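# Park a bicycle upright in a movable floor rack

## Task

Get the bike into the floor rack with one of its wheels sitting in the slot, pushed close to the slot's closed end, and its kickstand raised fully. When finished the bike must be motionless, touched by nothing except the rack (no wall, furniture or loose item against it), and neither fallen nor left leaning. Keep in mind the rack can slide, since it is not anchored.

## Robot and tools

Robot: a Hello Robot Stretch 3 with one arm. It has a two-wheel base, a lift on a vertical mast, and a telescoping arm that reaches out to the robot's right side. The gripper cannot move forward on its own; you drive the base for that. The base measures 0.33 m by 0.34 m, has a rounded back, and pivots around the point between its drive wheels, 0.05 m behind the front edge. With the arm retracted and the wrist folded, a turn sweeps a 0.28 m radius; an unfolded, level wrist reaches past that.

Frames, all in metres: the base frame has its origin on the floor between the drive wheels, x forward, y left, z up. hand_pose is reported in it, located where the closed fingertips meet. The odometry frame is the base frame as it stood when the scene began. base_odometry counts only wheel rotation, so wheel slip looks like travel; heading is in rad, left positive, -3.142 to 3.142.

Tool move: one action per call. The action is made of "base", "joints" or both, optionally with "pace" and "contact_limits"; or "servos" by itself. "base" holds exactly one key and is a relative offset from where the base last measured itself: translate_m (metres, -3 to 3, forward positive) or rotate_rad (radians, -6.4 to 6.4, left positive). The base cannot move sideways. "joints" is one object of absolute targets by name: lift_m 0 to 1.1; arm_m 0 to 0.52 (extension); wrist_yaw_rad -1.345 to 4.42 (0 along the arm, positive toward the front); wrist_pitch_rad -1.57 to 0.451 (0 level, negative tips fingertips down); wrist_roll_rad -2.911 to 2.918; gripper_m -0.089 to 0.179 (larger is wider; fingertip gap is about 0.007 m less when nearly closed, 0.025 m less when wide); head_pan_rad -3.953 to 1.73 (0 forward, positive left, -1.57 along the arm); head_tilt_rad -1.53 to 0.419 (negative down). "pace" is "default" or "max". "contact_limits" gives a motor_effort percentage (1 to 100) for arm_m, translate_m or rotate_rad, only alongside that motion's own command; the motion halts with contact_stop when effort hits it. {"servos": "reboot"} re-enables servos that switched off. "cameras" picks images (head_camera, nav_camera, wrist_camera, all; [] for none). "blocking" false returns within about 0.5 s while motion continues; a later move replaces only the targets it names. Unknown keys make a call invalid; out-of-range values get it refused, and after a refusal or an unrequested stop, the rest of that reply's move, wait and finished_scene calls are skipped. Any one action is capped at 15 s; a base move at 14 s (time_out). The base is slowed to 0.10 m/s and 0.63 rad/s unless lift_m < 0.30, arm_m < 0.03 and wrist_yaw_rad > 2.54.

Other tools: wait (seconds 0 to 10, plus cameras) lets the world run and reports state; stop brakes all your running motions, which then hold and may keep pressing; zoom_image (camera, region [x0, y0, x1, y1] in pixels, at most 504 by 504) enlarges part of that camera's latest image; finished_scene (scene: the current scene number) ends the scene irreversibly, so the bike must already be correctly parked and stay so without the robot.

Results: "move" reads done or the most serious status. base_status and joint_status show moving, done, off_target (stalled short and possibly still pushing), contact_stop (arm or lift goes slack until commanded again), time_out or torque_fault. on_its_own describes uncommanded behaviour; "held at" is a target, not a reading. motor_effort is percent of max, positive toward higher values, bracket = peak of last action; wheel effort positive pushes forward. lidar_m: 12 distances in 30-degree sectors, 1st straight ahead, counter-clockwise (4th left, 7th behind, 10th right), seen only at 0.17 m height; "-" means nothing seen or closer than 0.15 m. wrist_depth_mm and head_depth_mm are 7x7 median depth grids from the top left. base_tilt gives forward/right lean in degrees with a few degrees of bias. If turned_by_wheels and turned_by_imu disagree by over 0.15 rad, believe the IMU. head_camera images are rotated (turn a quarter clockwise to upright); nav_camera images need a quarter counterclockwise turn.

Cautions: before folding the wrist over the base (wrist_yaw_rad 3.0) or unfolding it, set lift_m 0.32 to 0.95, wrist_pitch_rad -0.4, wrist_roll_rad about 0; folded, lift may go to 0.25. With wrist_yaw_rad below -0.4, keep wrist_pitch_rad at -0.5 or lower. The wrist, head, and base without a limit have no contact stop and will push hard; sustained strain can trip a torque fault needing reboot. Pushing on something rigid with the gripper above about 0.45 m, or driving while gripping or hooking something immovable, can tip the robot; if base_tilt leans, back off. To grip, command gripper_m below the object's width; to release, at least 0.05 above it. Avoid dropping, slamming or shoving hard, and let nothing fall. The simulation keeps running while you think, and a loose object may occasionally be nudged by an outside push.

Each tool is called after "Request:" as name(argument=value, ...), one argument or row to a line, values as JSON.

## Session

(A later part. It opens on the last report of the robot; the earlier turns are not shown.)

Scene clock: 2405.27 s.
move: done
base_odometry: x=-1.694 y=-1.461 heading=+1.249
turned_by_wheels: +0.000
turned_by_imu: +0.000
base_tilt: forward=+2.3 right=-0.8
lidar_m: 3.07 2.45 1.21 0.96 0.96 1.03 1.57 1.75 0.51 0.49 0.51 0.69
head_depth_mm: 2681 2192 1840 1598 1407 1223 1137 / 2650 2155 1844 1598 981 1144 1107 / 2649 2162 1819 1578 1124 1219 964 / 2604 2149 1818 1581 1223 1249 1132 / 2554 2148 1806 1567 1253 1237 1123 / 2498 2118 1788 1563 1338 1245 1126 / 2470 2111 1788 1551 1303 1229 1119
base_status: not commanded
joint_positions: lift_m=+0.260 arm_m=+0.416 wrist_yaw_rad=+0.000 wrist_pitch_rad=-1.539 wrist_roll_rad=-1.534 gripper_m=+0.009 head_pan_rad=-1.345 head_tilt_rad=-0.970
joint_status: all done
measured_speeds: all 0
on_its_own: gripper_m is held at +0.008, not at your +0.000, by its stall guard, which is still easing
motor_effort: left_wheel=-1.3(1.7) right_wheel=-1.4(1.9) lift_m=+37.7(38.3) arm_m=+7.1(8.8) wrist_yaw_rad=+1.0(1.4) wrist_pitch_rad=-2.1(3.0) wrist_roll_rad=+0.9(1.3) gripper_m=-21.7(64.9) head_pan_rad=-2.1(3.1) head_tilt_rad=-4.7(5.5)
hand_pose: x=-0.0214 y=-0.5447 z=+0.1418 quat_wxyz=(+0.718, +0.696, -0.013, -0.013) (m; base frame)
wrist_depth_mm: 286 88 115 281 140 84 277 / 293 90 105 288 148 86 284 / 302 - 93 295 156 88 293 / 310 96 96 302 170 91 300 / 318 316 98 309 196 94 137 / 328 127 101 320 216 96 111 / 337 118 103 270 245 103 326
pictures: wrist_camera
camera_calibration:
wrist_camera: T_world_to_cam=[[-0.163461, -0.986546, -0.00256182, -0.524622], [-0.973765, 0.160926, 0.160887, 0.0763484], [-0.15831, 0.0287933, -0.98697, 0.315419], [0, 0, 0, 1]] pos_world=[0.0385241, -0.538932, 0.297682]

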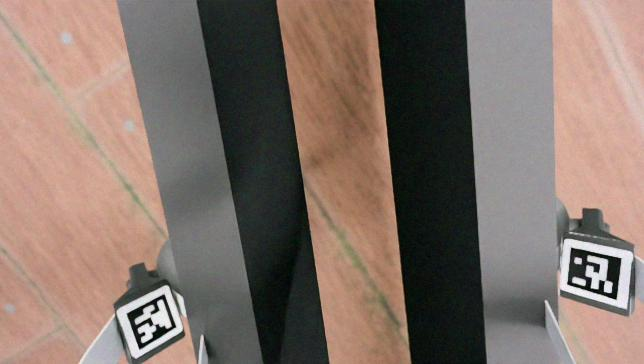

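Request:
move(
  joints={"wrist_pitch_rad": -1.385, "wrist_roll_rad": -1.548, "arm_m": 0.362},
  cameras=[],
)

Request:
move(
  joints={"lift_m": 0.243},
  cameras=["head_camera", "wrist_camera"],
)

Request:
zoom_image(
  camera="head_camera",
  region=[480, 250, 700, 470],
)

Scene clock: 2418.07 s.
move: done
base_odometry: x=-1.694 y=-1.461 heading=+1.249
turned_by_wheels: +0.000
turned_by_imu: -0.002
base_tilt: forward=+2.4 right=-0.8
lidar_m: 3.07 2.46 1.21 0.96 0.96 1.04 1.57 1.75 0.48 0.47 0.49 0.69
head_depth_mm: 2682 2202 1846 1600 1416 1221 1129 / 2640 2160 1838 1591 1136 1109 1125 / 2628 2150 1827 1576 1019 1216 967 / 2590 2153 1823 1584 1360 1238 1127 / 2525 2113 1804 1571 1314 1239 1127 / 2470 2121 1798 1562 1333 1237 1121 / 2479 2108 1776 1550 1308 1240 1111
base_status: not commanded
joint_positions: lift_m=+0.260 arm_m=+0.362 wrist_yaw_rad=+0.000 wrist_pitch_rad=-1.390 wrist_roll_rad=-1.546 gripper_m=+0.025 head_pan_rad=-1.345 head_tilt_rad=-0.970
joint_status: all done
measured_speeds: all 0
on_its_own: gripper_m is held at +0.024, not at your +0.000, by its stall guard, which is not easing now
motor_effort: left_wheel=-1.2(1.5) right_wheel=-0.9(1.5) lift_m=+31.0(32.8) arm_m=-19.5(22.4) wrist_yaw_rad=-0.1(1.5) wrist_pitch_rad=+0.9(3.2) wrist_roll_rad=-0.8(5.8) gripper_m=-19.3(21.3) head_pan_rad=-1.9(2.9) head_tilt_rad=-4.8(5.4)
hand_pose: x=-0.0214 y=-0.5293 z=+0.1423 quat_wxyz=(+0.768, +0.641, -0.009, -0.008) (m; base frame)
wrist_depth_mm: 260 89 121 282 148 86 313 / 265 92 111 290 136 88 322 / 272 93 100 298 155 90 329 / 277 97 97 305 164 92 339 / 281 286 100 310 193 94 138 / 287 126 110 317 207 95 111 / 294 117 103 324 243 100 369
pictures: none
No camera images: "cameras" was empty.

Scene clock: 2418.93 s.
move: done
base_odometry: x=-1.694 y=-1.461 heading=+1.249
turned_by_wheels: +0.000
turned_by_imu: +0.000
base_tilt: forward=+2.3 right=-0.8
lidar_m: 3.06 2.45 1.21 0.96 0.95 1.03 1.58 1.75 0.48 0.47 0.49 0.69
head_depth_mm: 2696 2163 1835 1610 1413 1223 1143 / 2648 2184 1835 1592 1212 1168 1115 / 2619 2155 1828 1584 1025 1223 970 / 2585 2140 1810 1575 1352 1241 1126 / 2526 2137 1796 1582 1345 1244 1126 / 2505 2109 1807 1581 1337 1245 1123 / 2487 2109 1792 1559 1313 1231 1110
base_status: not commanded
joint_positions: lift_m=+0.243 arm_m=+0.362 wrist_yaw_rad=+0.000 wrist_pitch_rad=-1.390 wrist_roll_rad=-1.546 gripper_m=+0.025 head_pan_rad=-1.345 head_tilt_rad=-0.970
joint_status: all done
measured_speeds: all 0
on_its_own: gripper_m is held at +0.024, not at your +0.000, by its stall guard, which is not easing now
motor_effort: left_wheel=-1.6(1.6) right_wheel=-0.6(1.7) lift_m=+31.0(31.8) arm_m=-19.0(19.7) wrist_yaw_rad=-0.6(1.3) wrist_pitch_rad=+1.3(1.3) wrist_roll_rad=-0.8(0.9) gripper_m=-19.2(21.0) head_pan_rad=-2.1(2.6) head_tilt_rad=-4.7(5.4)
hand_pose: x=-0.0214 y=-0.5293 z=+0.1253 quat_wxyz=(+0.768, +0.641, -0.009, -0.008) (m; base frame)
wrist_depth_mm: 244 89 121 265 148 86 294 / 248 91 111 272 139 88 303 / 255 93 100 279 155 90 308 / 260 97 96 285 168 92 317 / 265 269 100 290 193 94 138 / 273 126 109 299 207 95 111 / 276 117 103 275 242 100 345
pictures: head_camera (sideways), wrist_camera
camera_calibration:
head_camera: T_world_to_cam=[[-0.202513, 0.77795, -0.594796, 0.793447], [0.973763, 0.22435, -0.0381078, 0.0449278], [0.103797, -0.586908, -0.802973, 1.00018], [0, 0, 0, 1]] pos_world=[0.0131188, -0.0403276, 1.27677]
wrist_camera: T_world_to_cam=[[-0.151049, -0.978049, 0.143541, -0.523035], [-0.975646, 0.170864, 0.137547, 0.0846696], [-0.159054, -0.119269, -0.980039, 0.219432], [0, 0, 0, 1]] pos_world=[0.0385054, -0.499849, 0.278482]

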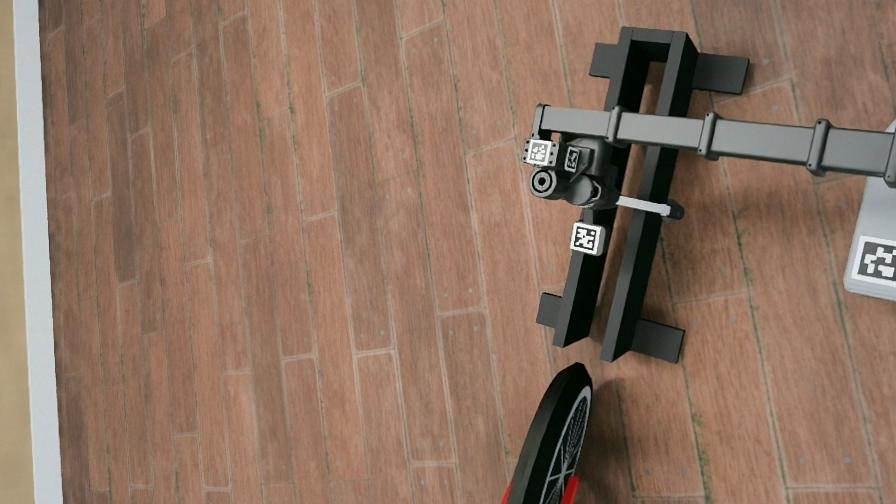

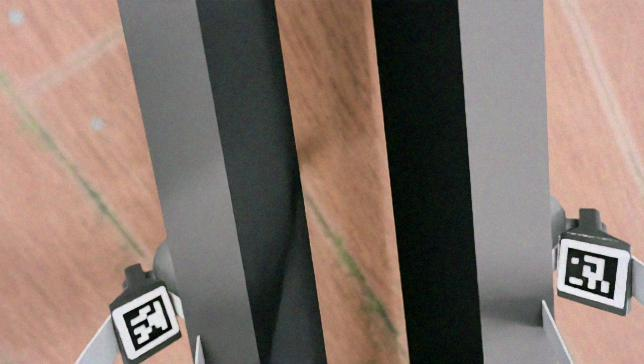

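Scaled by 2.291 from the camera's 896x504 image, which has a finer 1280x720 frame.

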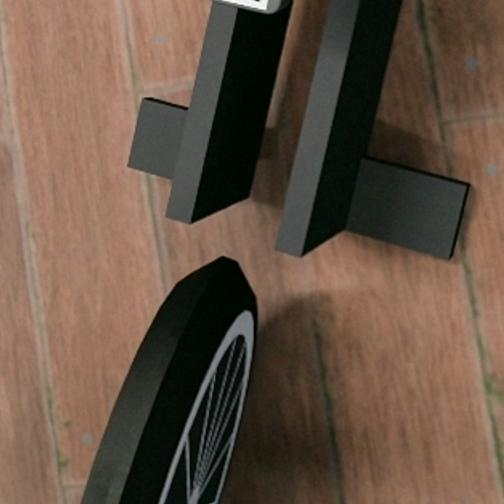

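Request:
move(
  joints={"arm_m": 0.369},
  cameras=[],
)

Request:
move(
  base={"translate_m": 0.10},
  cameras=["head_camera"],
)

Request:
zoom_image(
  camera="head_camera",
  region=[480, 220, 700, 440],
)

Scene clock: 2443.37 s.
move: done
base_odometry: x=-1.694 y=-1.461 heading=+1.249
turned_by_wheels: +0.000
turned_by_imu: -0.001
base_tilt: forward=+2.3 right=-0.8
lidar_m: 3.07 2.46 1.21 0.96 0.96 1.03 1.58 1.75 0.49 0.47 0.50 0.69
head_depth_mm: 2712 2200 1845 1592 1420 1233 1144 / 2621 2158 1835 1597 1219 1203 1125 / 2610 2150 1818 1590 1037 1211 968 / 2584 2134 1805 1580 1349 1245 1125 / 2537 2143 1785 1575 1341 1246 1126 / 2510 2090 1807 1562 1334 1231 1124 / 2475 2108 1790 1547 1312 1228 1117
base_status: not commanded
joint_positions: lift_m=+0.243 arm_m=+0.369 wrist_yaw_rad=+0.000 wrist_pitch_rad=-1.392 wrist_roll_rad=-1.546 gripper_m=+0.025 head_pan_rad=-1.345 head_tilt_rad=-0.970
joint_status: all done
measured_speeds: all 0
on_its_own: gripper_m is held at +0.024, not at your +0.000, by its stall guard, which is not easing now
motor_effort: left_wheel=-1.3(1.6) right_wheel=-1.0(1.2) lift_m=+31.5(31.5) arm_m=+19.8(20.3) wrist_yaw_rad=+0.5(1.3) wrist_pitch_rad=+1.3(1.8) wrist_roll_rad=-0.8(0.9) gripper_m=-19.2(20.9) head_pan_rad=-2.1(2.6) head_tilt_rad=-5.0(5.1)
hand_pose: x=-0.0214 y=-0.5359 z=+0.1253 quat_wxyz=(+0.767, +0.641, -0.009, -0.008) (m; base frame)
wrist_depth_mm: 245 89 121 266 134 86 294 / 250 91 111 273 138 88 301 / 255 93 100 278 156 90 311 / 260 96 96 285 164 92 317 / 266 271 100 291 194 94 138 / 272 127 109 299 207 95 111 / 277 117 103 273 242 100 344
pictures: none
No camera images: "cameras" was empty.

Scene clock: 2445.50 s.
move: done
base_odometry: x=-1.663 y=-1.366 heading=+1.249
turned_by_wheels: +0.000
turned_by_imu: -0.001
base_tilt: forward=+2.3 right=-0.8
lidar_m: 2.97 2.56 1.26 1.00 1.00 1.08 1.64 1.84 0.49 0.47 0.49 0.69
head_depth_mm: 2690 2196 1856 1597 1414 1225 1140 / 2653 2172 1835 1582 1212 1200 1125 / 2603 2147 1817 1588 1045 1218 969 / 2557 2133 1812 1579 1349 1248 1134 / 2542 2140 1806 1575 1225 1251 1130 / 2509 2089 1792 1559 1315 1241 1120 / 2466 2093 1795 1552 1197 1236 1119
base_status: done
joint_positions: lift_m=+0.243 arm_m=+0.369 wrist_yaw_rad=-0.002 wrist_pitch_rad=-1.391 wrist_roll_rad=-1.544 gripper_m=+0.025 head_pan_rad=-1.345 head_tilt_rad=-0.970
joint_status: not commanded
measured_speeds: all 0
on_its_own: gripper_m is held at +0.024, not at your +0.000, by its stall guard, which is not easing now
motor_effort: left_wheel=+1.2(6.5) right_wheel=+5.4(9.9) lift_m=+35.3(35.3) arm_m=+18.7(20.1) wrist_yaw_rad=+2.3(3.0) wrist_pitch_rad=+1.2(1.9) wrist_roll_rad=-1.5(1.7) gripper_m=-20.2(20.9) head_pan_rad=-2.1(3.0) head_tilt_rad=-5.0(5.5)
hand_pose: x=-0.0214 y=-0.5362 z=+0.1253 quat_wxyz=(+0.767, +0.641, -0.011, -0.010) (m; base frame)
wrist_depth_mm: 245 90 118 267 151 86 294 / 249 92 108 273 144 88 302 / 256 94 100 279 156 90 310 / 261 97 97 286 170 92 318 / 266 270 99 292 196 94 140 / 273 126 111 297 210 95 111 / 273 117 103 304 243 100 342
pictures: head_camera (sideways)
camera_calibration:
head_camera: T_world_to_cam=[[-0.202488, 0.777957, -0.594796, 0.793447], [0.97377, 0.224319, -0.0381078, 0.0449278], [0.103778, -0.586911, -0.802973, 1.00018], [0, 0, 0, 1]] pos_world=[0.0131175, -0.0403278, 1.27677]

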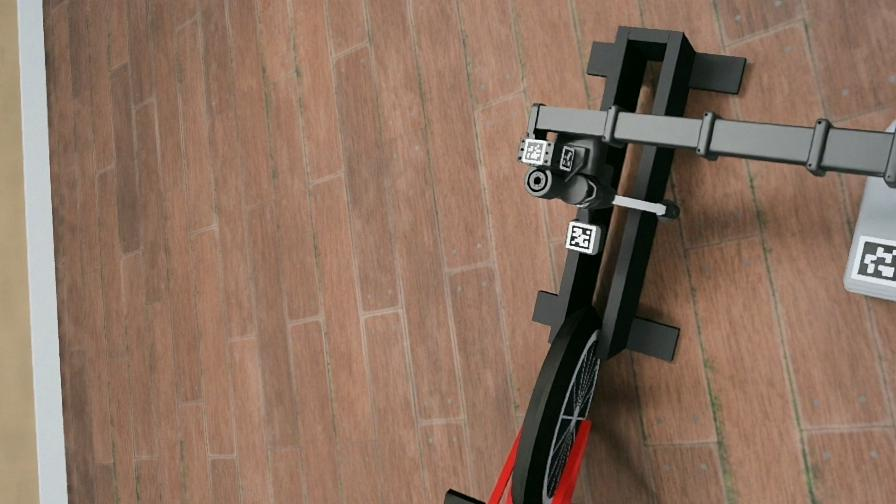

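Scaled by 2.291 from the camera's 896x504 image, which has a finer 1280x720 frame.

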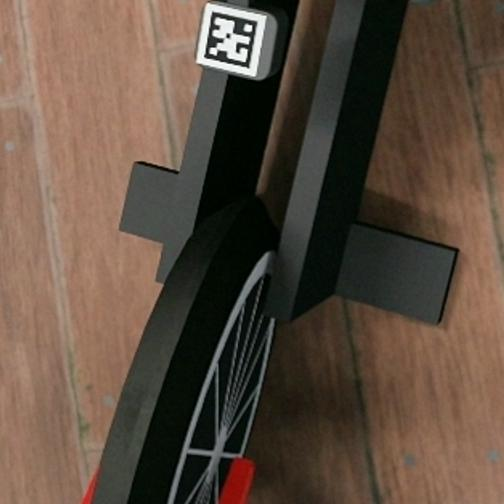

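Request:
move(
  base={"translate_m": 0.08},
  cameras=["head_camera"],
)

Request:
zoom_image(
  camera="head_camera",
  region=[480, 180, 700, 400],
)

Scene clock: 2450.70 s.
move: done
base_odometry: x=-1.637 y=-1.290 heading=+1.249
turned_by_wheels: +0.000
turned_by_imu: -0.002
base_tilt: forward=+2.3 right=-0.8
lidar_m: 2.90 2.69 1.30 1.03 1.03 1.11 1.69 1.92 0.49 0.48 0.50 0.76
head_depth_mm: 2623 2181 1851 1597 1414 1228 1146 / 2616 2188 1841 1611 1206 1188 1119 / 2595 2147 1831 1582 1044 1225 971 / 2537 2145 1817 1583 1353 1241 1125 / 2517 2130 1797 1576 1189 1244 1124 / 2470 2109 1808 1562 1164 1244 1123 / 2426 2113 1808 1546 1309 1226 1115
base_status: done
joint_positions: lift_m=+0.243 arm_m=+0.369 wrist_yaw_rad=-0.006 wrist_pitch_rad=-1.385 wrist_roll_rad=-1.536 gripper_m=+0.025 head_pan_rad=-1.345 head_tilt_rad=-0.970
joint_status: not commanded
measured_speeds: all 0
on_its_own: gripper_m is held at +0.024, not at your +0.000, by its stall guard, which is not easing now
motor_effort: left_wheel=+0.0(5.2) right_wheel=+6.6(11.1) lift_m=+34.8(37.8) arm_m=+18.1(19.0) wrist_yaw_rad=+4.6(6.0) wrist_pitch_rad=-0.5(1.4) wrist_roll_rad=-4.3(4.4) gripper_m=-20.0(21.1) head_pan_rad=-2.6(3.0) head_tilt_rad=-4.4(5.8)
hand_pose: x=-0.0215 y=-0.5376 z=+0.1254 quat_wxyz=(+0.769, +0.639, -0.015, -0.014) (m; base frame)
wrist_depth_mm: 245 90 115 267 140 86 297 / 249 92 105 272 148 88 305 / 254 94 94 279 158 90 312 / 260 261 97 287 170 92 320 / 266 268 99 291 199 94 137 / 271 127 110 298 212 96 111 / 275 118 103 304 245 101 345
pictures: head_camera (sideways)
camera_calibration:
head_camera: T_world_to_cam=[[-0.202457, 0.777964, -0.594796, 0.793447], [0.973779, 0.224281, -0.0381078, 0.0449277], [0.103755, -0.586915, -0.802973, 1.00018], [0, 0, 0, 1]] pos_world=[0.0131159, -0.0403281, 1.27677]

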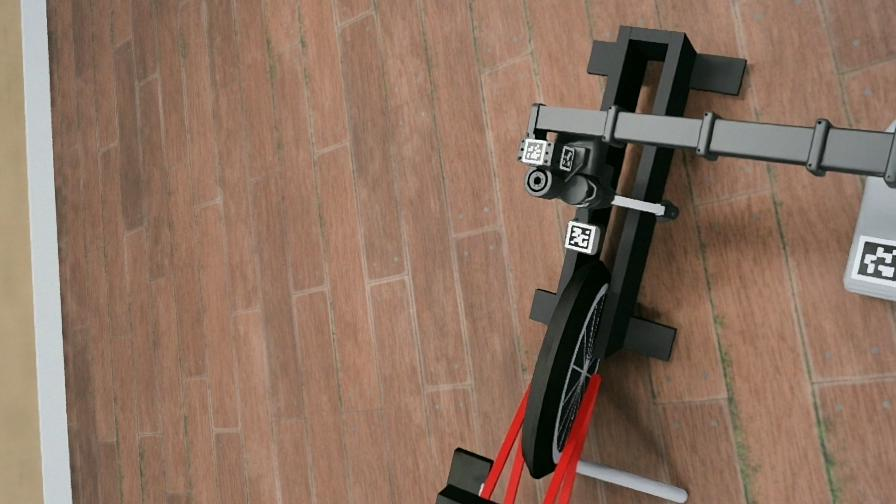

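Scaled by 2.291 from the camera's 896x504 image, which has a finer 1280x720 frame.

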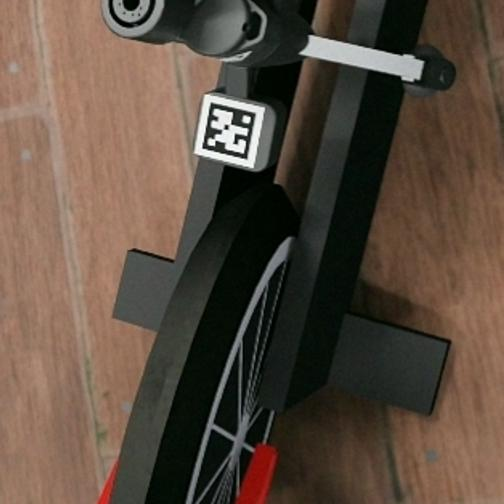

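Request:
move(
  joints={"lift_m": 0.237},
  cameras=[],
)

Request:
move(
  joints={"gripper_m": 0.179},
  cameras=[],
)

Request:
move(
  joints={"lift_m": 0.40},
  cameras=["wrist_camera","head_camera"],
)

Scene clock: 2459.83 s.
move: done
base_odometry: x=-1.637 y=-1.290 heading=+1.249
turned_by_wheels: +0.000
turned_by_imu: -0.001
base_tilt: forward=+2.3 right=-0.7
lidar_m: 2.89 2.68 1.30 1.03 1.03 1.11 1.69 1.92 0.49 0.47 0.50 0.75
head_depth_mm: 2668 2188 1844 1606 1411 1227 1145 / 2609 2162 1838 1578 1205 1205 1121 / 2584 2157 1821 1577 1044 1213 963 / 2549 2113 1827 1578 1347 1246 1131 / 2488 2138 1806 1565 1189 1246 1120 / 2464 2123 1804 1565 1175 1240 1123 / 2417 2104 1778 1554 1310 1232 1118
base_status: not commanded
joint_positions: lift_m=+0.237 arm_m=+0.369 wrist_yaw_rad=-0.006 wrist_pitch_rad=-1.384 wrist_roll_rad=-1.534 gripper_m=+0.025 head_pan_rad=-1.345 head_tilt_rad=-0.970
joint_status: all done
measured_speeds: all 0
on_its_own: gripper_m is held at +0.024, not at your +0.000, by its stall guard, which is not easing now
motor_effort: left_wheel=+0.0(0.4) right_wheel=+6.8(7.0) lift_m=+30.1(30.8) arm_m=+17.0(17.7) wrist_yaw_rad=+5.5(6.7) wrist_pitch_rad=+0.0(0.4) wrist_roll_rad=-4.9(4.9) gripper_m=-19.3(20.6) head_pan_rad=-2.2(2.5) head_tilt_rad=-4.3(5.6)
hand_pose: x=-0.0215 y=-0.5378 z=+0.1195 quat_wxyz=(+0.769, +0.638, -0.016, -0.015) (m; base frame)
wrist_depth_mm: 239 88 113 261 138 84 290 / 244 90 104 266 149 87 297 / 249 92 93 273 155 89 308 / 253 96 96 281 173 91 312 / 258 263 99 284 199 94 137 / 264 126 101 293 211 96 111 / 268 118 103 299 245 102 338
pictures: none
No camera images: "cameras" was empty.

Scene clock: 2461.93 s.
move: done
base_odometry: x=-1.637 y=-1.290 heading=+1.249
turned_by_wheels: +0.000
turned_by_imu: +0.000
base_tilt: forward=+2.3 right=-0.8
lidar_m: 2.88 2.69 1.29 1.03 1.03 1.11 1.69 1.92 0.49 0.48 0.51 0.76
head_depth_mm: 2651 2206 1842 1602 1418 1218 1145 / 2630 2178 1843 1601 1199 1208 1128 / 2598 2144 1825 1585 1042 1215 966 / 2534 2158 1830 1572 1353 1245 1131 / 2520 2120 1809 1561 1191 1242 1128 / 2498 2122 1795 1558 1168 1237 1122 / 2423 2096 1782 1558 1314 1225 1118
base_status: not commanded
joint_positions: lift_m=+0.237 arm_m=+0.369 wrist_yaw_rad=-0.002 wrist_pitch_rad=-1.378 wrist_roll_rad=-1.544 gripper_m=+0.179 head_pan_rad=-1.345 head_tilt_rad=-0.970
joint_status: all done
measured_speeds: all 0
motor_effort: left_wheel=+0.2(0.3) right_wheel=+4.9(7.2) lift_m=+28.6(33.4) arm_m=+16.8(17.5) wrist_yaw_rad=+1.7(6.9) wrist_pitch_rad=-1.1(1.8) wrist_roll_rad=-1.3(5.0) gripper_m=+0.5(82.5) head_pan_rad=-2.5(2.7) head_tilt_rad=-5.1(5.3)
hand_pose: x=-0.0214 y=-0.5393 z=+0.1196 quat_wxyz=(+0.771, +0.636, -0.011, -0.010) (m; base frame)
wrist_depth_mm: 239 93 96 262 146 94 294 / 243 244 96 269 151 - 301 / 248 253 98 274 158 102 309 / 253 259 100 281 172 101 315 / 259 263 102 288 185 104 132 / 264 141 - 294 187 108 112 / 265 123 108 303 207 110 344
pictures: none
No camera images: "cameras" was empty.

Scene clock: 2464.23 s.
move: done
base_odometry: x=-1.637 y=-1.290 heading=+1.249
turned_by_wheels: +0.000
turned_by_imu: -0.001
base_tilt: forward=+2.3 right=-0.8
lidar_m: 2.90 2.70 1.29 1.04 1.02 1.11 1.69 1.91 0.49 0.48 0.50 0.76
head_depth_mm: 2675 2212 1852 1612 1416 1226 1141 / 2600 2183 1825 1595 771 667 597 / 2565 2152 1835 1574 1012 1234 1137 / 2553 2148 1805 1572 1223 1246 1128 / 2482 2140 1808 1562 1192 1250 1123 / 2498 2120 1789 1560 1169 1236 1119 / 2440 2106 1797 1556 1300 1236 1120
base_status: not commanded
joint_positions: lift_m=+0.400 arm_m=+0.369 wrist_yaw_rad=-0.002 wrist_pitch_rad=-1.379 wrist_roll_rad=-1.544 gripper_m=+0.179 head_pan_rad=-1.345 head_tilt_rad=-0.970
joint_status: all done
measured_speeds: all 0
motor_effort: left_wheel=+0.2(0.4) right_wheel=+5.1(5.6) lift_m=+28.9(31.1) arm_m=+16.0(16.8) wrist_yaw_rad=+2.0(2.4) wrist_pitch_rad=-1.0(1.8) wrist_roll_rad=-1.4(1.6) gripper_m=+0.1(1.6) head_pan_rad=-1.9(3.0) head_tilt_rad=-4.7(5.5)
hand_pose: x=-0.0214 y=-0.5392 z=+0.2826 quat_wxyz=(+0.771, +0.636, -0.011, -0.009) (m; base frame)
wrist_depth_mm: 383 393 199 249 437 455 472 / 392 401 338 424 448 466 481 / 401 408 413 439 458 478 497 / 407 418 431 443 472 485 506 / 413 428 440 458 482 502 132 / 425 142 453 470 497 513 112 / 114 124 463 481 454 527 556
pictures: head_camera (sideways), wrist_camera
camera_calibration:
head_camera: T_world_to_cam=[[-0.202452, 0.777966, -0.594796, 0.793447], [0.973781, 0.224274, -0.0381078, 0.0449277], [0.103751, -0.586916, -0.802973, 1.00018], [0, 0, 0, 1]] pos_world=[0.0131156, -0.0403281, 1.27677]
wrist_camera: T_world_to_cam=[[-0.15461, -0.975812, 0.154552, -0.557286], [-0.975073, 0.175912, 0.135233, 0.0680769], [-0.15915, -0.129791, -0.978686, 0.366318], [0, 0, 0, 1]] pos_world=[0.0385173, -0.508237, 0.435434]

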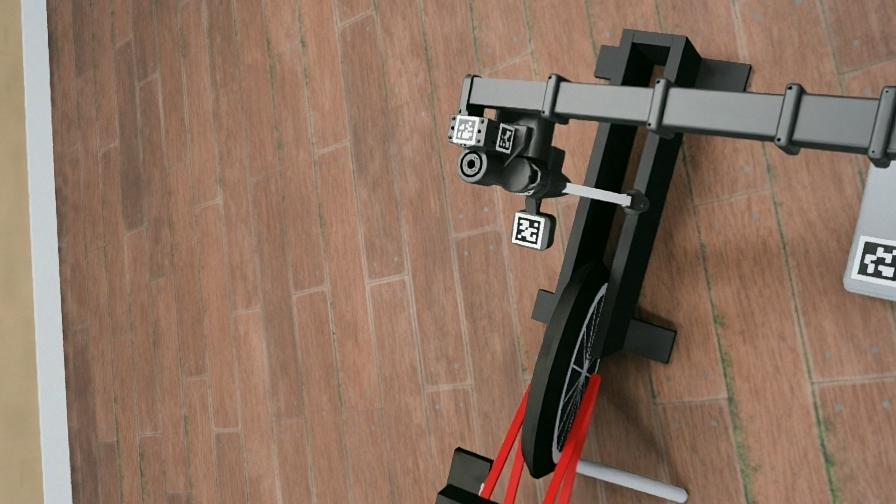

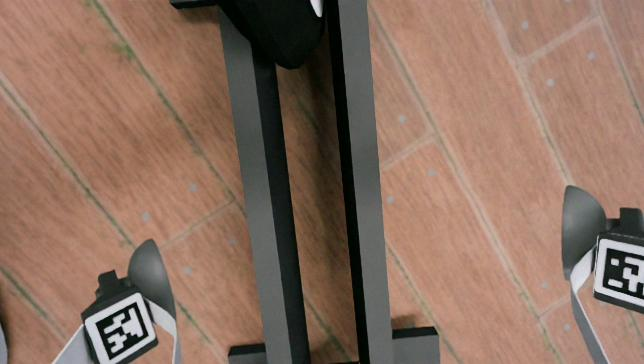

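Request:
move(
  base={"translate_m": -0.235},
  joints={"wrist_roll_rad": 1.63, "wrist_pitch_rad": -1.46, "arm_m": 0.37},
  cameras=["wrist_camera","head_camera"],
)

Scene clock: 2495.40 s.
move: done
base_odometry: x=-1.712 y=-1.513 heading=+1.249
turned_by_wheels: +0.000
turned_by_imu: -0.002
base_tilt: forward=+2.3 right=-0.8
lidar_m: 3.10 2.41 1.18 0.94 0.94 1.01 1.54 1.70 1.84 0.46 0.49 0.71
head_depth_mm: 2743 2180 1850 1603 1423 1256 1142 / 2656 2152 1851 1598 769 667 597 / 2635 2139 1834 1594 1161 1233 1133 / 2612 2157 1815 1584 1343 1233 1129 / 2558 2134 1808 1570 1301 1241 1124 / 2520 2117 1793 1555 1249 1234 1123 / 2476 2128 1772 1561 1238 1236 1116
base_status: done
joint_positions: lift_m=+0.400 arm_m=+0.370 wrist_yaw_rad=-0.001 wrist_pitch_rad=-1.454 wrist_roll_rad=+1.626 gripper_m=+0.179 head_pan_rad=-1.345 head_tilt_rad=-0.970
joint_status: all done
measured_speeds: all 0
motor_effort: left_wheel=-2.1(5.7) right_wheel=-1.5(6.1) lift_m=+22.5(24.5) arm_m=+13.9(21.5) wrist_yaw_rad=+0.4(2.5) wrist_pitch_rad=-1.0(2.9) wrist_roll_rad=+1.4(5.0) gripper_m=+0.4(1.9) head_pan_rad=-2.4(2.8) head_tilt_rad=-4.8(5.7)
hand_pose: x=-0.0215 y=-0.5206 z=+0.2814 quat_wxyz=(-0.020, -0.019, -0.747, -0.665) (m; base frame)
wrist_depth_mm: 462 450 433 417 404 390 381 / 481 466 444 434 414 403 389 / 496 483 455 436 418 412 401 / 515 496 474 410 303 425 406 / 533 506 489 464 446 439 132 / 550 142 504 480 363 453 112 / 561 125 526 502 469 464 450
pictures: head_camera (sideways), wrist_camera
camera_calibration:
head_camera: T_world_to_cam=[[-0.202444, 0.777968, -0.594796, 0.793447], [0.973783, 0.224264, -0.0381078, 0.0449277], [0.103745, -0.586917, -0.802973, 1.00018], [0, 0, 0, 1]] pos_world=[0.0131152, -0.0403282, 1.27677]
wrist_camera: T_world_to_cam=[[0.181315, 0.972324, -0.147345, 0.567424], [0.971047, -0.153314, 0.183201, -0.0781386], [0.155541, -0.176296, -0.971971, 0.348198], [0, 0, 0, 1]] pos_world=[-0.0811648, -0.502314, 0.43636]

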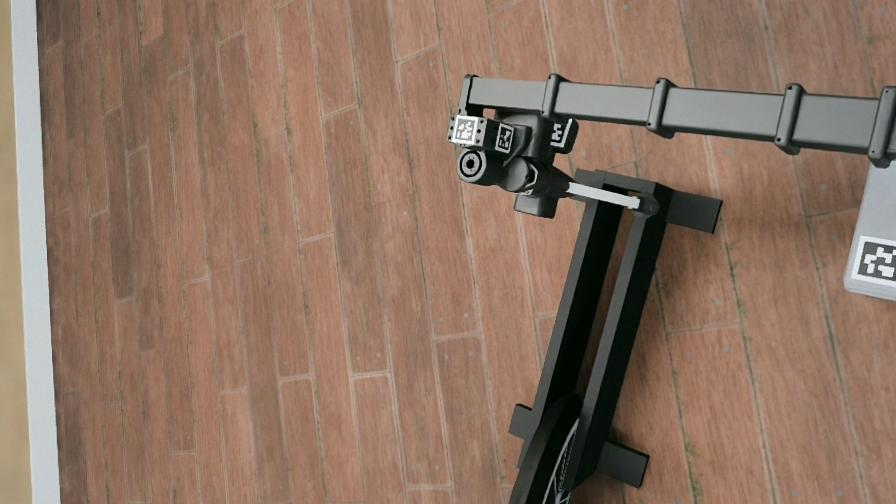

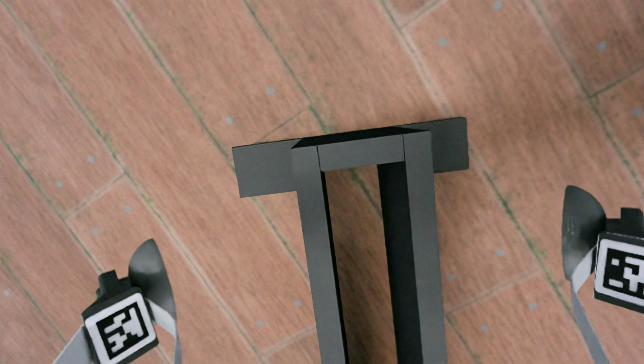

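Request:
move(
  joints={"lift_m": 0.225, "arm_m": 0.377},
  cameras=["wrist_camera"],
)

Request:
move(
  joints={"gripper_m": 0.0},
  cameras=["wrist_camera", "head_camera"],
)

Scene clock: 2516.53 s.
move: done
base_odometry: x=-1.712 y=-1.513 heading=+1.249
turned_by_wheels: +0.000
turned_by_imu: -0.001
base_tilt: forward=+2.3 right=-0.8
lidar_m: 3.12 2.40 1.18 0.94 0.93 1.01 1.54 1.70 1.84 0.46 0.49 0.71
head_depth_mm: 2672 2183 1842 1608 1410 1264 1142 / 2687 2160 1828 1597 1364 1215 1122 / 2660 2137 1834 1584 1037 1220 969 / 2593 2141 1810 1581 1352 1231 1131 / 2559 2147 1801 1574 1313 1238 1125 / 2508 2118 1791 1548 1257 1232 1119 / 2458 2098 1799 1548 1240 1234 1119
base_status: not commanded
joint_positions: lift_m=+0.225 arm_m=+0.377 wrist_yaw_rad=-0.001 wrist_pitch_rad=-1.454 wrist_roll_rad=+1.626 gripper_m=+0.179 head_pan_rad=-1.345 head_tilt_rad=-0.970
joint_status: all done
measured_speeds: all 0
motor_effort: left_wheel=-2.0(2.2) right_wheel=-1.7(2.1) lift_m=+22.4(24.1) arm_m=+18.9(21.0) wrist_yaw_rad=+1.1(1.9) wrist_pitch_rad=-1.7(1.7) wrist_roll_rad=+1.3(1.5) gripper_m=+1.2(1.7) head_pan_rad=-2.1(2.8) head_tilt_rad=-4.4(5.4)
hand_pose: x=-0.0215 y=-0.5276 z=+0.1064 quat_wxyz=(-0.020, -0.019, -0.747, -0.665) (m; base frame)
wrist_depth_mm: 276 266 257 248 241 233 226 / 285 274 264 256 247 239 232 / 293 285 273 261 250 243 237 / 304 295 148 115 88 87 241 / 314 306 89 - 89 90 121 / 326 130 92 283 221 91 109 / 336 121 95 290 241 104 262
pictures: wrist_camera
camera_calibration:
wrist_camera: T_world_to_cam=[[0.181491, 0.972297, -0.147307, 0.548417], [0.971016, -0.153494, 0.183216, -0.0472467], [0.15553, -0.17629, -0.971973, 0.176875], [0, 0, 0, 1]] pos_world=[-0.0811648, -0.509295, 0.26136]

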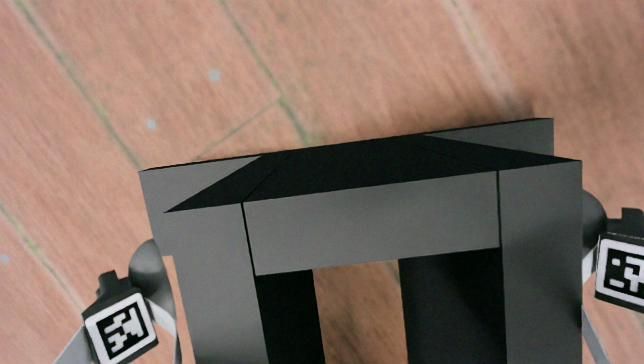

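Scene clock: 2519.37 s.
move: done
base_odometry: x=-1.712 y=-1.513 heading=+1.249
turned_by_wheels: +0.000
turned_by_imu: -0.001
base_tilt: forward=+2.3 right=-0.8
lidar_m: 3.11 2.41 1.18 0.94 0.94 1.01 1.54 1.70 1.85 0.46 0.49 0.70
head_depth_mm: 2729 2188 1855 1588 1413 1256 1144 / 2625 2168 1830 1602 1366 1222 1126 / 2625 2146 1845 1586 1036 1230 966 / 2573 2151 1812 1578 1354 1236 1131 / 2563 2133 1809 1572 1299 1252 1126 / 2499 2116 1800 1560 1251 1240 1118 / 2502 2118 1785 1563 1234 1235 1113
base_status: not commanded
joint_positions: lift_m=+0.225 arm_m=+0.377 wrist_yaw_rad=-0.001 wrist_pitch_rad=-1.464 wrist_roll_rad=+1.626 gripper_m=+0.003 head_pan_rad=-1.345 head_tilt_rad=-0.970
joint_status: all done
measured_speeds: all 0
motor_effort: left_wheel=-1.9(2.2) right_wheel=-1.6(2.1) lift_m=+26.2(26.3) arm_m=+19.0(19.8) wrist_yaw_rad=+0.8(2.2) wrist_pitch_rad=+0.4(1.3) wrist_roll_rad=+1.2(1.6) gripper_m=-66.1(98.9) head_pan_rad=-2.3(3.0) head_tilt_rad=-4.4(5.6)
hand_pose: x=-0.0215 y=-0.5251 z=+0.1063 quat_wxyz=(-0.020, -0.019, -0.743, -0.668) (m; base frame)
wrist_depth_mm: 272 265 258 250 243 235 228 / 282 273 264 256 249 240 233 / 292 283 272 262 250 245 239 / 303 288 148 115 89 88 245 / 311 303 90 90 90 90 118 / 323 126 92 284 199 93 107 / 334 117 95 292 220 99 265
pictures: head_camera (sideways), wrist_camera
camera_calibration:
head_camera: T_world_to_cam=[[-0.202444, 0.777968, -0.594796, 0.793447], [0.973783, 0.224264, -0.0381078, 0.0449277], [0.103745, -0.586917, -0.802973, 1.00018], [0, 0, 0, 1]] pos_world=[0.0131152, -0.0403282, 1.27677]
wrist_camera: T_world_to_cam=[[0.18153, 0.973663, -0.137943, 0.545724], [0.971008, -0.155287, 0.181742, -0.0476448], [0.155534, -0.166935, -0.973623, 0.182353], [0, 0, 0, 1]] pos_world=[-0.081164, -0.508309, 0.261481]

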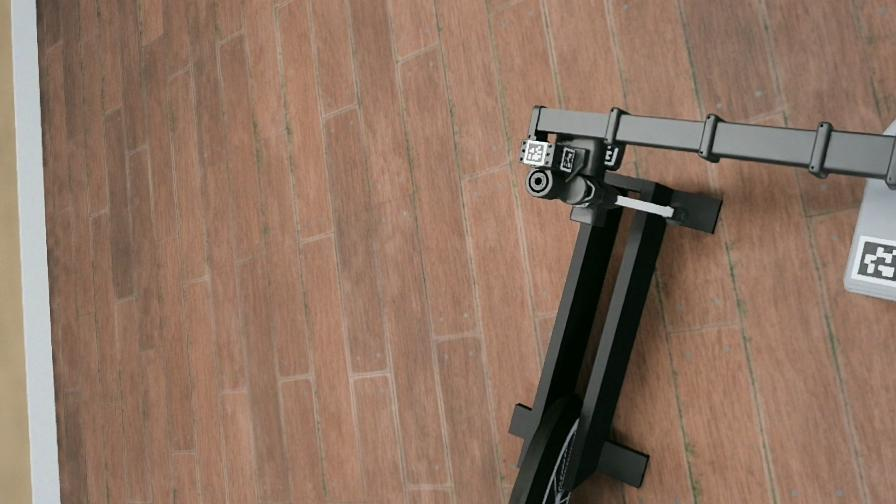

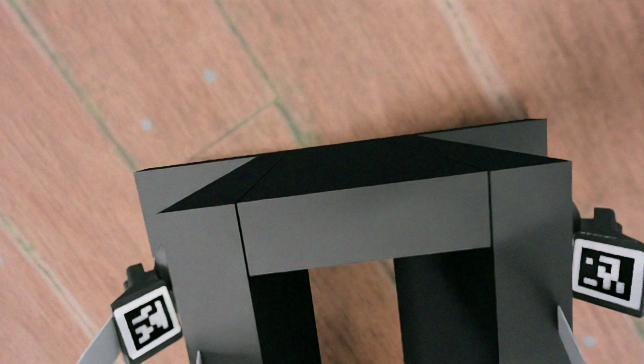

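Request:
move(
  joints={"lift_m": 0.234, "arm_m": 0.352, "wrist_pitch_rad": -1.39, "wrist_roll_rad": 1.615},
  cameras=["head_camera"],
)

Request:
zoom_image(
  camera="head_camera",
  region=[480, 260, 720, 500],
)

Scene clock: 2527.33 s.
move: done
base_odometry: x=-1.712 y=-1.513 heading=+1.249
turned_by_wheels: +0.000
turned_by_imu: -0.002
base_tilt: forward=+2.3 right=-0.7
lidar_m: 3.12 2.41 1.18 0.94 0.94 1.01 1.54 1.70 1.85 0.45 0.48 0.70
head_depth_mm: 2660 2180 1852 1605 1412 1255 1137 / 2683 2166 1829 1592 1386 1221 1118 / 2651 2171 1821 1584 969 1219 964 / 2610 2148 1811 1573 1390 1234 1128 / 2555 2114 1837 1580 1286 1241 1127 / 2506 2118 1793 1561 1271 1235 1126 / 2527 2123 1790 1568 1228 1233 1118
base_status: not commanded
joint_positions: lift_m=+0.234 arm_m=+0.352 wrist_yaw_rad=-0.008 wrist_pitch_rad=-1.399 wrist_roll_rad=+1.634 gripper_m=+0.028 head_pan_rad=-1.345 head_tilt_rad=-0.970
joint_status: all done
measured_speeds: all 0
on_its_own: gripper_m is held at +0.027, not at your +0.000, by its stall guard, which is not easing now
motor_effort: left_wheel=-0.4(2.0) right_wheel=-1.7(2.0) lift_m=+30.0(35.4) arm_m=-20.7(20.9) wrist_yaw_rad=+7.2(7.3) wrist_pitch_rad=+1.5(3.8) wrist_roll_rad=-6.3(8.2) gripper_m=-20.0(20.8) head_pan_rad=-2.2(2.7) head_tilt_rad=-5.3(5.3)
hand_pose: x=-0.0217 y=-0.5167 z=+0.1161 quat_wxyz=(-0.026, -0.023, -0.764, -0.644) (m; base frame)
wrist_depth_mm: 299 285 271 258 247 237 226 / 308 294 278 266 253 243 232 / 321 304 287 271 257 247 239 / 333 317 129 111 91 89 244 / 347 331 95 93 92 91 120 / 361 127 98 292 229 94 109 / 377 118 101 245 251 96 264
pictures: head_camera (sideways)
camera_calibration:
head_camera: T_world_to_cam=[[-0.202444, 0.777968, -0.594796, 0.793447], [0.973783, 0.224264, -0.0381078, 0.0449277], [0.103745, -0.586917, -0.802973, 1.00018], [0, 0, 0, 1]] pos_world=[0.0131152, -0.0403282, 1.27677]

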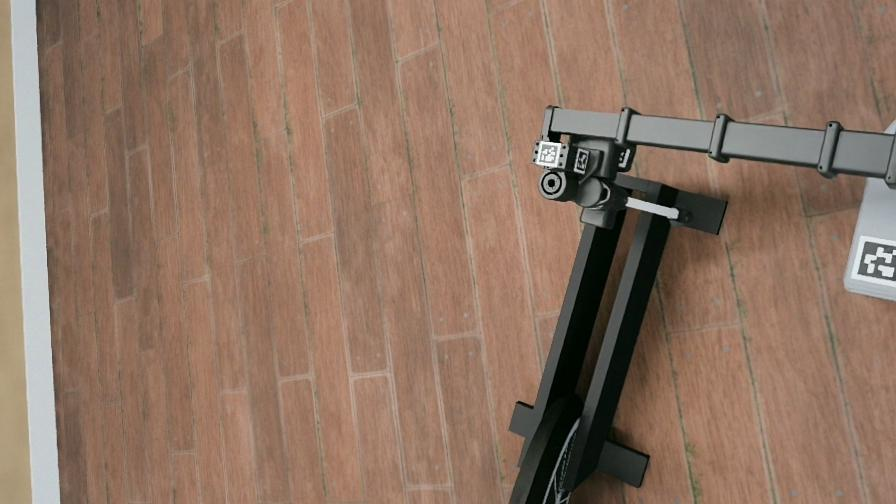

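Scaled by 2.100 from the camera's 896x504 image, which has a finer 1280x720 frame.

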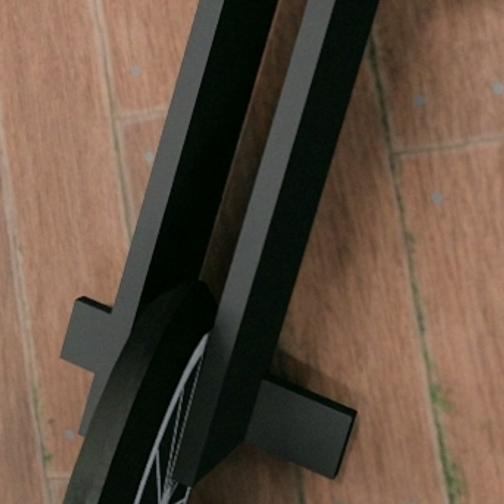

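Request:
move(
  joints={"arm_m": 0.368, "wrist_roll_rad": 1.60},
  cameras=["head_camera"],
)

Request:
zoom_image(
  camera="head_camera",
  region=[480, 260, 720, 500],
)

Scene clock: 2532.67 s.
move: done
base_odometry: x=-1.712 y=-1.513 heading=+1.249
turned_by_wheels: +0.000
turned_by_imu: -0.001
base_tilt: forward=+2.3 right=-0.8
lidar_m: 3.12 2.40 1.18 0.94 0.94 1.01 1.54 1.70 1.85 0.47 0.49 0.70
head_depth_mm: 2699 2181 1856 1608 1416 1261 1146 / 2649 2175 1848 1602 1365 1219 1122 / 2652 2162 1825 1593 1041 1236 962 / 2604 2150 1818 1580 1361 1230 1131 / 2582 2129 1799 1562 1313 1243 1130 / 2523 2111 1791 1558 1256 1232 1118 / 2501 2081 1777 1551 1238 1237 1112
base_status: not commanded
joint_positions: lift_m=+0.234 arm_m=+0.368 wrist_yaw_rad=-0.004 wrist_pitch_rad=-1.399 wrist_roll_rad=+1.611 gripper_m=+0.028 head_pan_rad=-1.345 head_tilt_rad=-0.970
joint_status: all done
measured_speeds: all 0
on_its_own: gripper_m is held at +0.027, not at your +0.000, by its stall guard, which is not easing now
motor_effort: left_wheel=-0.5(0.7) right_wheel=-1.6(1.9) lift_m=+28.7(28.7) arm_m=+20.3(20.7) wrist_yaw_rad=+3.7(8.4) wrist_pitch_rad=+1.4(1.9) wrist_roll_rad=-3.9(12.2) gripper_m=-19.1(20.9) head_pan_rad=-2.4(2.7) head_tilt_rad=-4.4(5.5)
hand_pose: x=-0.0216 y=-0.5328 z=+0.1161 quat_wxyz=(-0.017, -0.015, -0.765, -0.644) (m; base frame)
wrist_depth_mm: 299 284 272 259 247 235 227 / 310 294 279 267 253 243 233 / 321 305 289 270 255 246 238 / 334 318 141 112 91 89 242 / 345 332 95 94 92 91 121 / 360 127 98 294 242 94 109 / 374 118 101 231 262 96 263
pictures: head_camera (sideways)
camera_calibration:
head_camera: T_world_to_cam=[[-0.202444, 0.777968, -0.594796, 0.793447], [0.973783, 0.224264, -0.0381078, 0.0449277], [0.103745, -0.586917, -0.802973, 1.00018], [0, 0, 0, 1]] pos_world=[0.0131152, -0.0403282, 1.27677]

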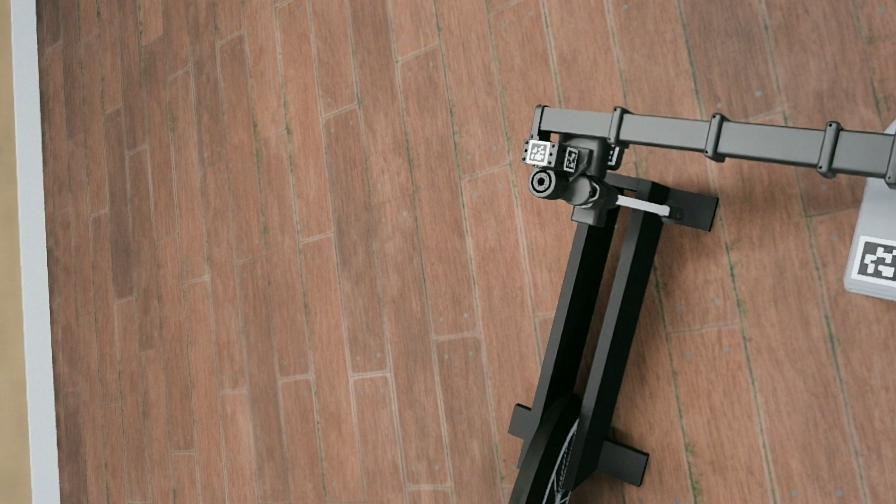

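Scaled by 2.100 from the camera's 896x504 image, which has a finer 1280x720 frame.

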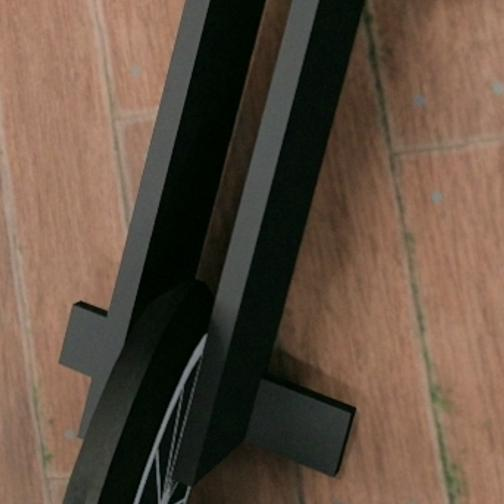

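Request:
move(
  base={"translate_m": 0.09},
  cameras=["head_camera"],
)

Scene clock: 2536.83 s.
move: done
base_odometry: x=-1.683 y=-1.428 heading=+1.249
turned_by_wheels: -0.001
turned_by_imu: -0.004
base_tilt: forward=+2.3 right=-0.8
lidar_m: 3.03 2.52 1.23 0.98 0.97 1.05 1.59 1.78 1.93 0.47 0.50 0.69
head_depth_mm: 2694 2193 1848 1608 1423 1268 1140 / 2664 2176 1831 1588 1366 1227 1123 / 2591 2155 1820 1592 1040 1226 966 / 2587 2150 1824 1584 1346 1233 1126 / 2552 2111 1812 1571 1321 1251 1123 / 2510 2111 1793 1552 1237 1242 1124 / 2476 2097 1799 1556 1202 1231 1115
base_status: done
joint_positions: lift_m=+0.234 arm_m=+0.368 wrist_yaw_rad=-0.004 wrist_pitch_rad=-1.388 wrist_roll_rad=+1.606 gripper_m=+0.028 head_pan_rad=-1.345 head_tilt_rad=-0.970
joint_status: not commanded
measured_speeds: all 0
on_its_own: gripper_m is held at +0.027, not at your +0.000, by its stall guard, which is not easing now
motor_effort: left_wheel=-6.2(15.5) right_wheel=+19.5(47.7) lift_m=+26.0(33.9) arm_m=+12.3(20.5) wrist_yaw_rad=+3.2(4.7) wrist_pitch_rad=-0.8(1.9) wrist_roll_rad=-2.3(4.0) gripper_m=-19.9(21.2) head_pan_rad=-2.2(2.6) head_tilt_rad=-4.7(5.5)
hand_pose: x=-0.0216 y=-0.5356 z=+0.1163 quat_wxyz=(-0.015, -0.013, -0.768, -0.640) (m; base frame)
wrist_depth_mm: 304 289 273 260 247 236 225 / 312 300 281 267 253 243 231 / 325 309 292 273 257 246 237 / 338 321 119 111 91 89 242 / 351 333 95 94 93 91 120 / 364 126 98 294 213 94 109 / 382 117 101 250 248 96 263
pictures: head_camera (sideways)
camera_calibration:
head_camera: T_world_to_cam=[[-0.202316, 0.778001, -0.594796, 0.793446], [0.97382, 0.224104, -0.0381078, 0.0449275], [0.103648, -0.586934, -0.802973, 1.00018], [0, 0, 0, 1]] pos_world=[0.0131086, -0.0403294, 1.27677]

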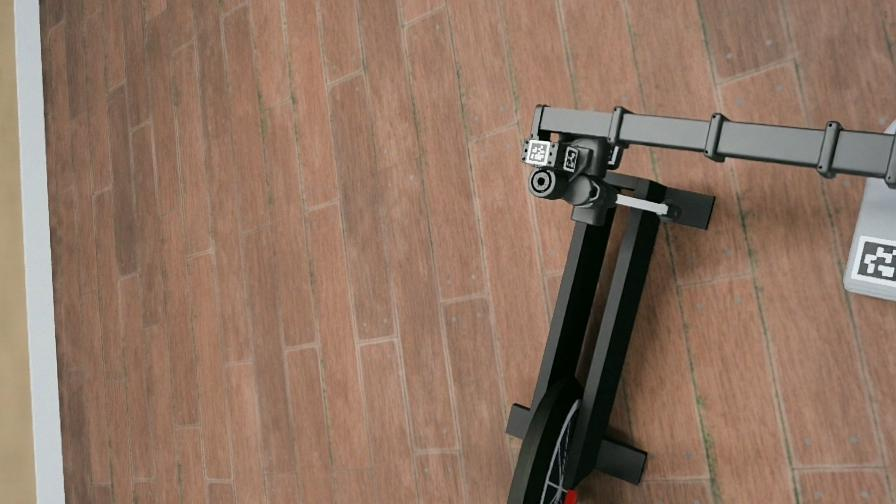

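Request:
move(
  joints={"head_pan_rad": -0.95, "head_tilt_rad": -0.8},
  cameras=["head_camera", "nav_camera"],
)

Request:
zoom_image(
  camera="head_camera",
  region=[440, 150, 800, 500],
)

Scene clock: 2541.70 s.
move: done
base_odometry: x=-1.683 y=-1.428 heading=+1.249
turned_by_wheels: +0.000
turned_by_imu: -0.001
base_tilt: forward=+2.3 right=-0.8
lidar_m: 3.05 2.51 1.22 0.98 0.97 1.05 1.60 1.78 1.93 0.47 0.50 0.69
head_depth_mm: 2452 2681 2296 1861 1572 1350 916 / 2487 2700 2297 1853 1571 1358 1101 / 2514 2723 2288 1850 1553 1275 1154 / 2530 2759 2257 1825 1549 1217 1178 / 2564 2789 2247 1820 1553 1285 1164 / 2673 2803 2222 1823 1255 1326 1168 / 2677 2835 2195 1785 1436 1296 1164
base_status: not commanded
joint_positions: lift_m=+0.234 arm_m=+0.368 wrist_yaw_rad=-0.004 wrist_pitch_rad=-1.388 wrist_roll_rad=+1.606 gripper_m=+0.028 head_pan_rad=-0.956 head_tilt_rad=-0.804
joint_status: all done
measured_speeds: all 0
on_its_own: gripper_m is held at +0.027, not at your +0.000, by its stall guard, which is not easing now
motor_effort: left_wheel=-6.0(6.4) right_wheel=+18.9(19.8) lift_m=+33.3(33.5) arm_m=-4.1(4.1) wrist_yaw_rad=+3.9(4.5) wrist_pitch_rad=-0.9(1.1) wrist_roll_rad=-2.3(2.5) gripper_m=-20.3(21.0) head_pan_rad=+2.4(4.6) head_tilt_rad=+1.8(4.0)
hand_pose: x=-0.0216 y=-0.5356 z=+0.1163 quat_wxyz=(-0.015, -0.013, -0.768, -0.640) (m; base frame)
wrist_depth_mm: 305 289 272 259 247 235 225 / 314 299 283 267 254 241 231 / 327 308 290 271 256 247 235 / 340 321 119 111 91 89 242 / 351 332 95 94 93 91 120 / 369 126 98 295 213 94 109 / 382 117 101 250 248 96 262
pictures: head_camera (sideways), nav_camera (sideways)
camera_calibration:
head_camera: T_world_to_cam=[[-0.419308, 0.553778, -0.719382, 0.957109], [0.819596, 0.571705, -0.0376243, 0.045247], [0.390439, -0.605379, -0.693595, 0.856197], [0, 0, 0, 1]] pos_world=[0.0299474, -0.0375701, 1.28408]
nav_camera: T_world_to_cam=[[0.360807, -0.613588, 0.702373, -0.87546], [-0.824286, -0.56212, -0.0676295, 0.139556], [0.436314, -0.554555, -0.708589, 0.875991], [0, 0, 0, 1]] pos_world=[0.0486992, 0.0270612, 1.24505]

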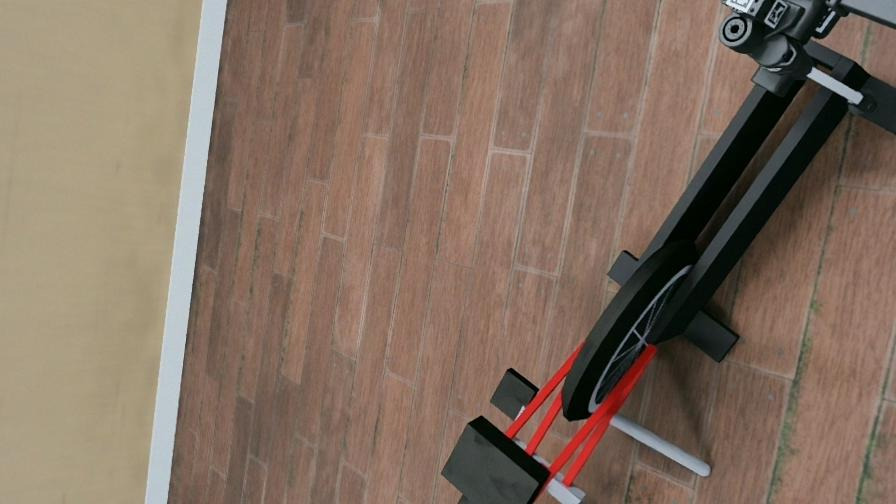

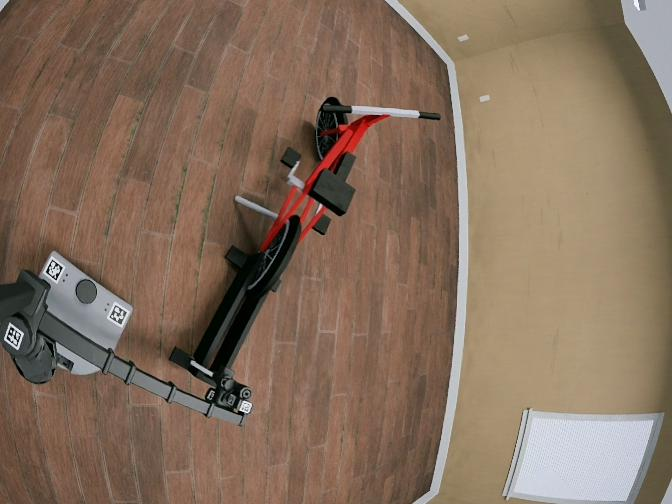

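Scaled by 1.400 from the camera's 896x504 image, which has a finer 1280x720 frame.

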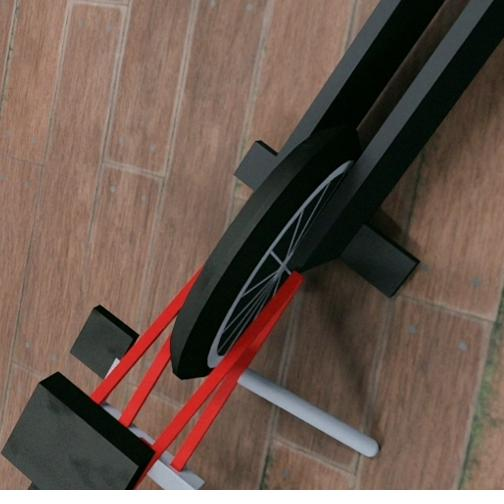

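Request:
zoom_image(
  camera="head_camera",
  region=[570, 220, 750, 400],
)

Scaled by 2.800 from the camera's 896x504 image, which has a finer 1280x720 frame.

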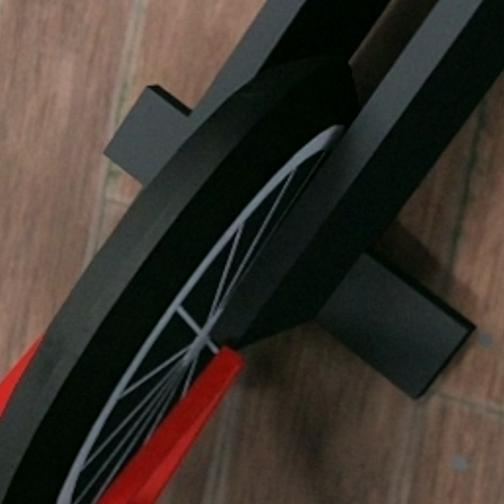

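Request:
zoom_image(
  camera="head_camera",
  region=[680, 40, 896, 256],
)

Scaled by 2.333 from the camera's 896x504 image, which has a finer 1280x720 frame.

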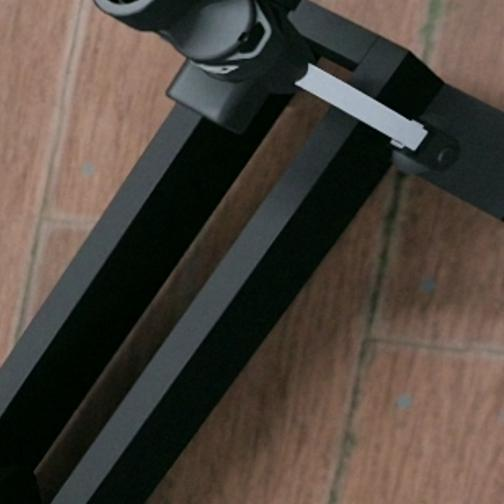

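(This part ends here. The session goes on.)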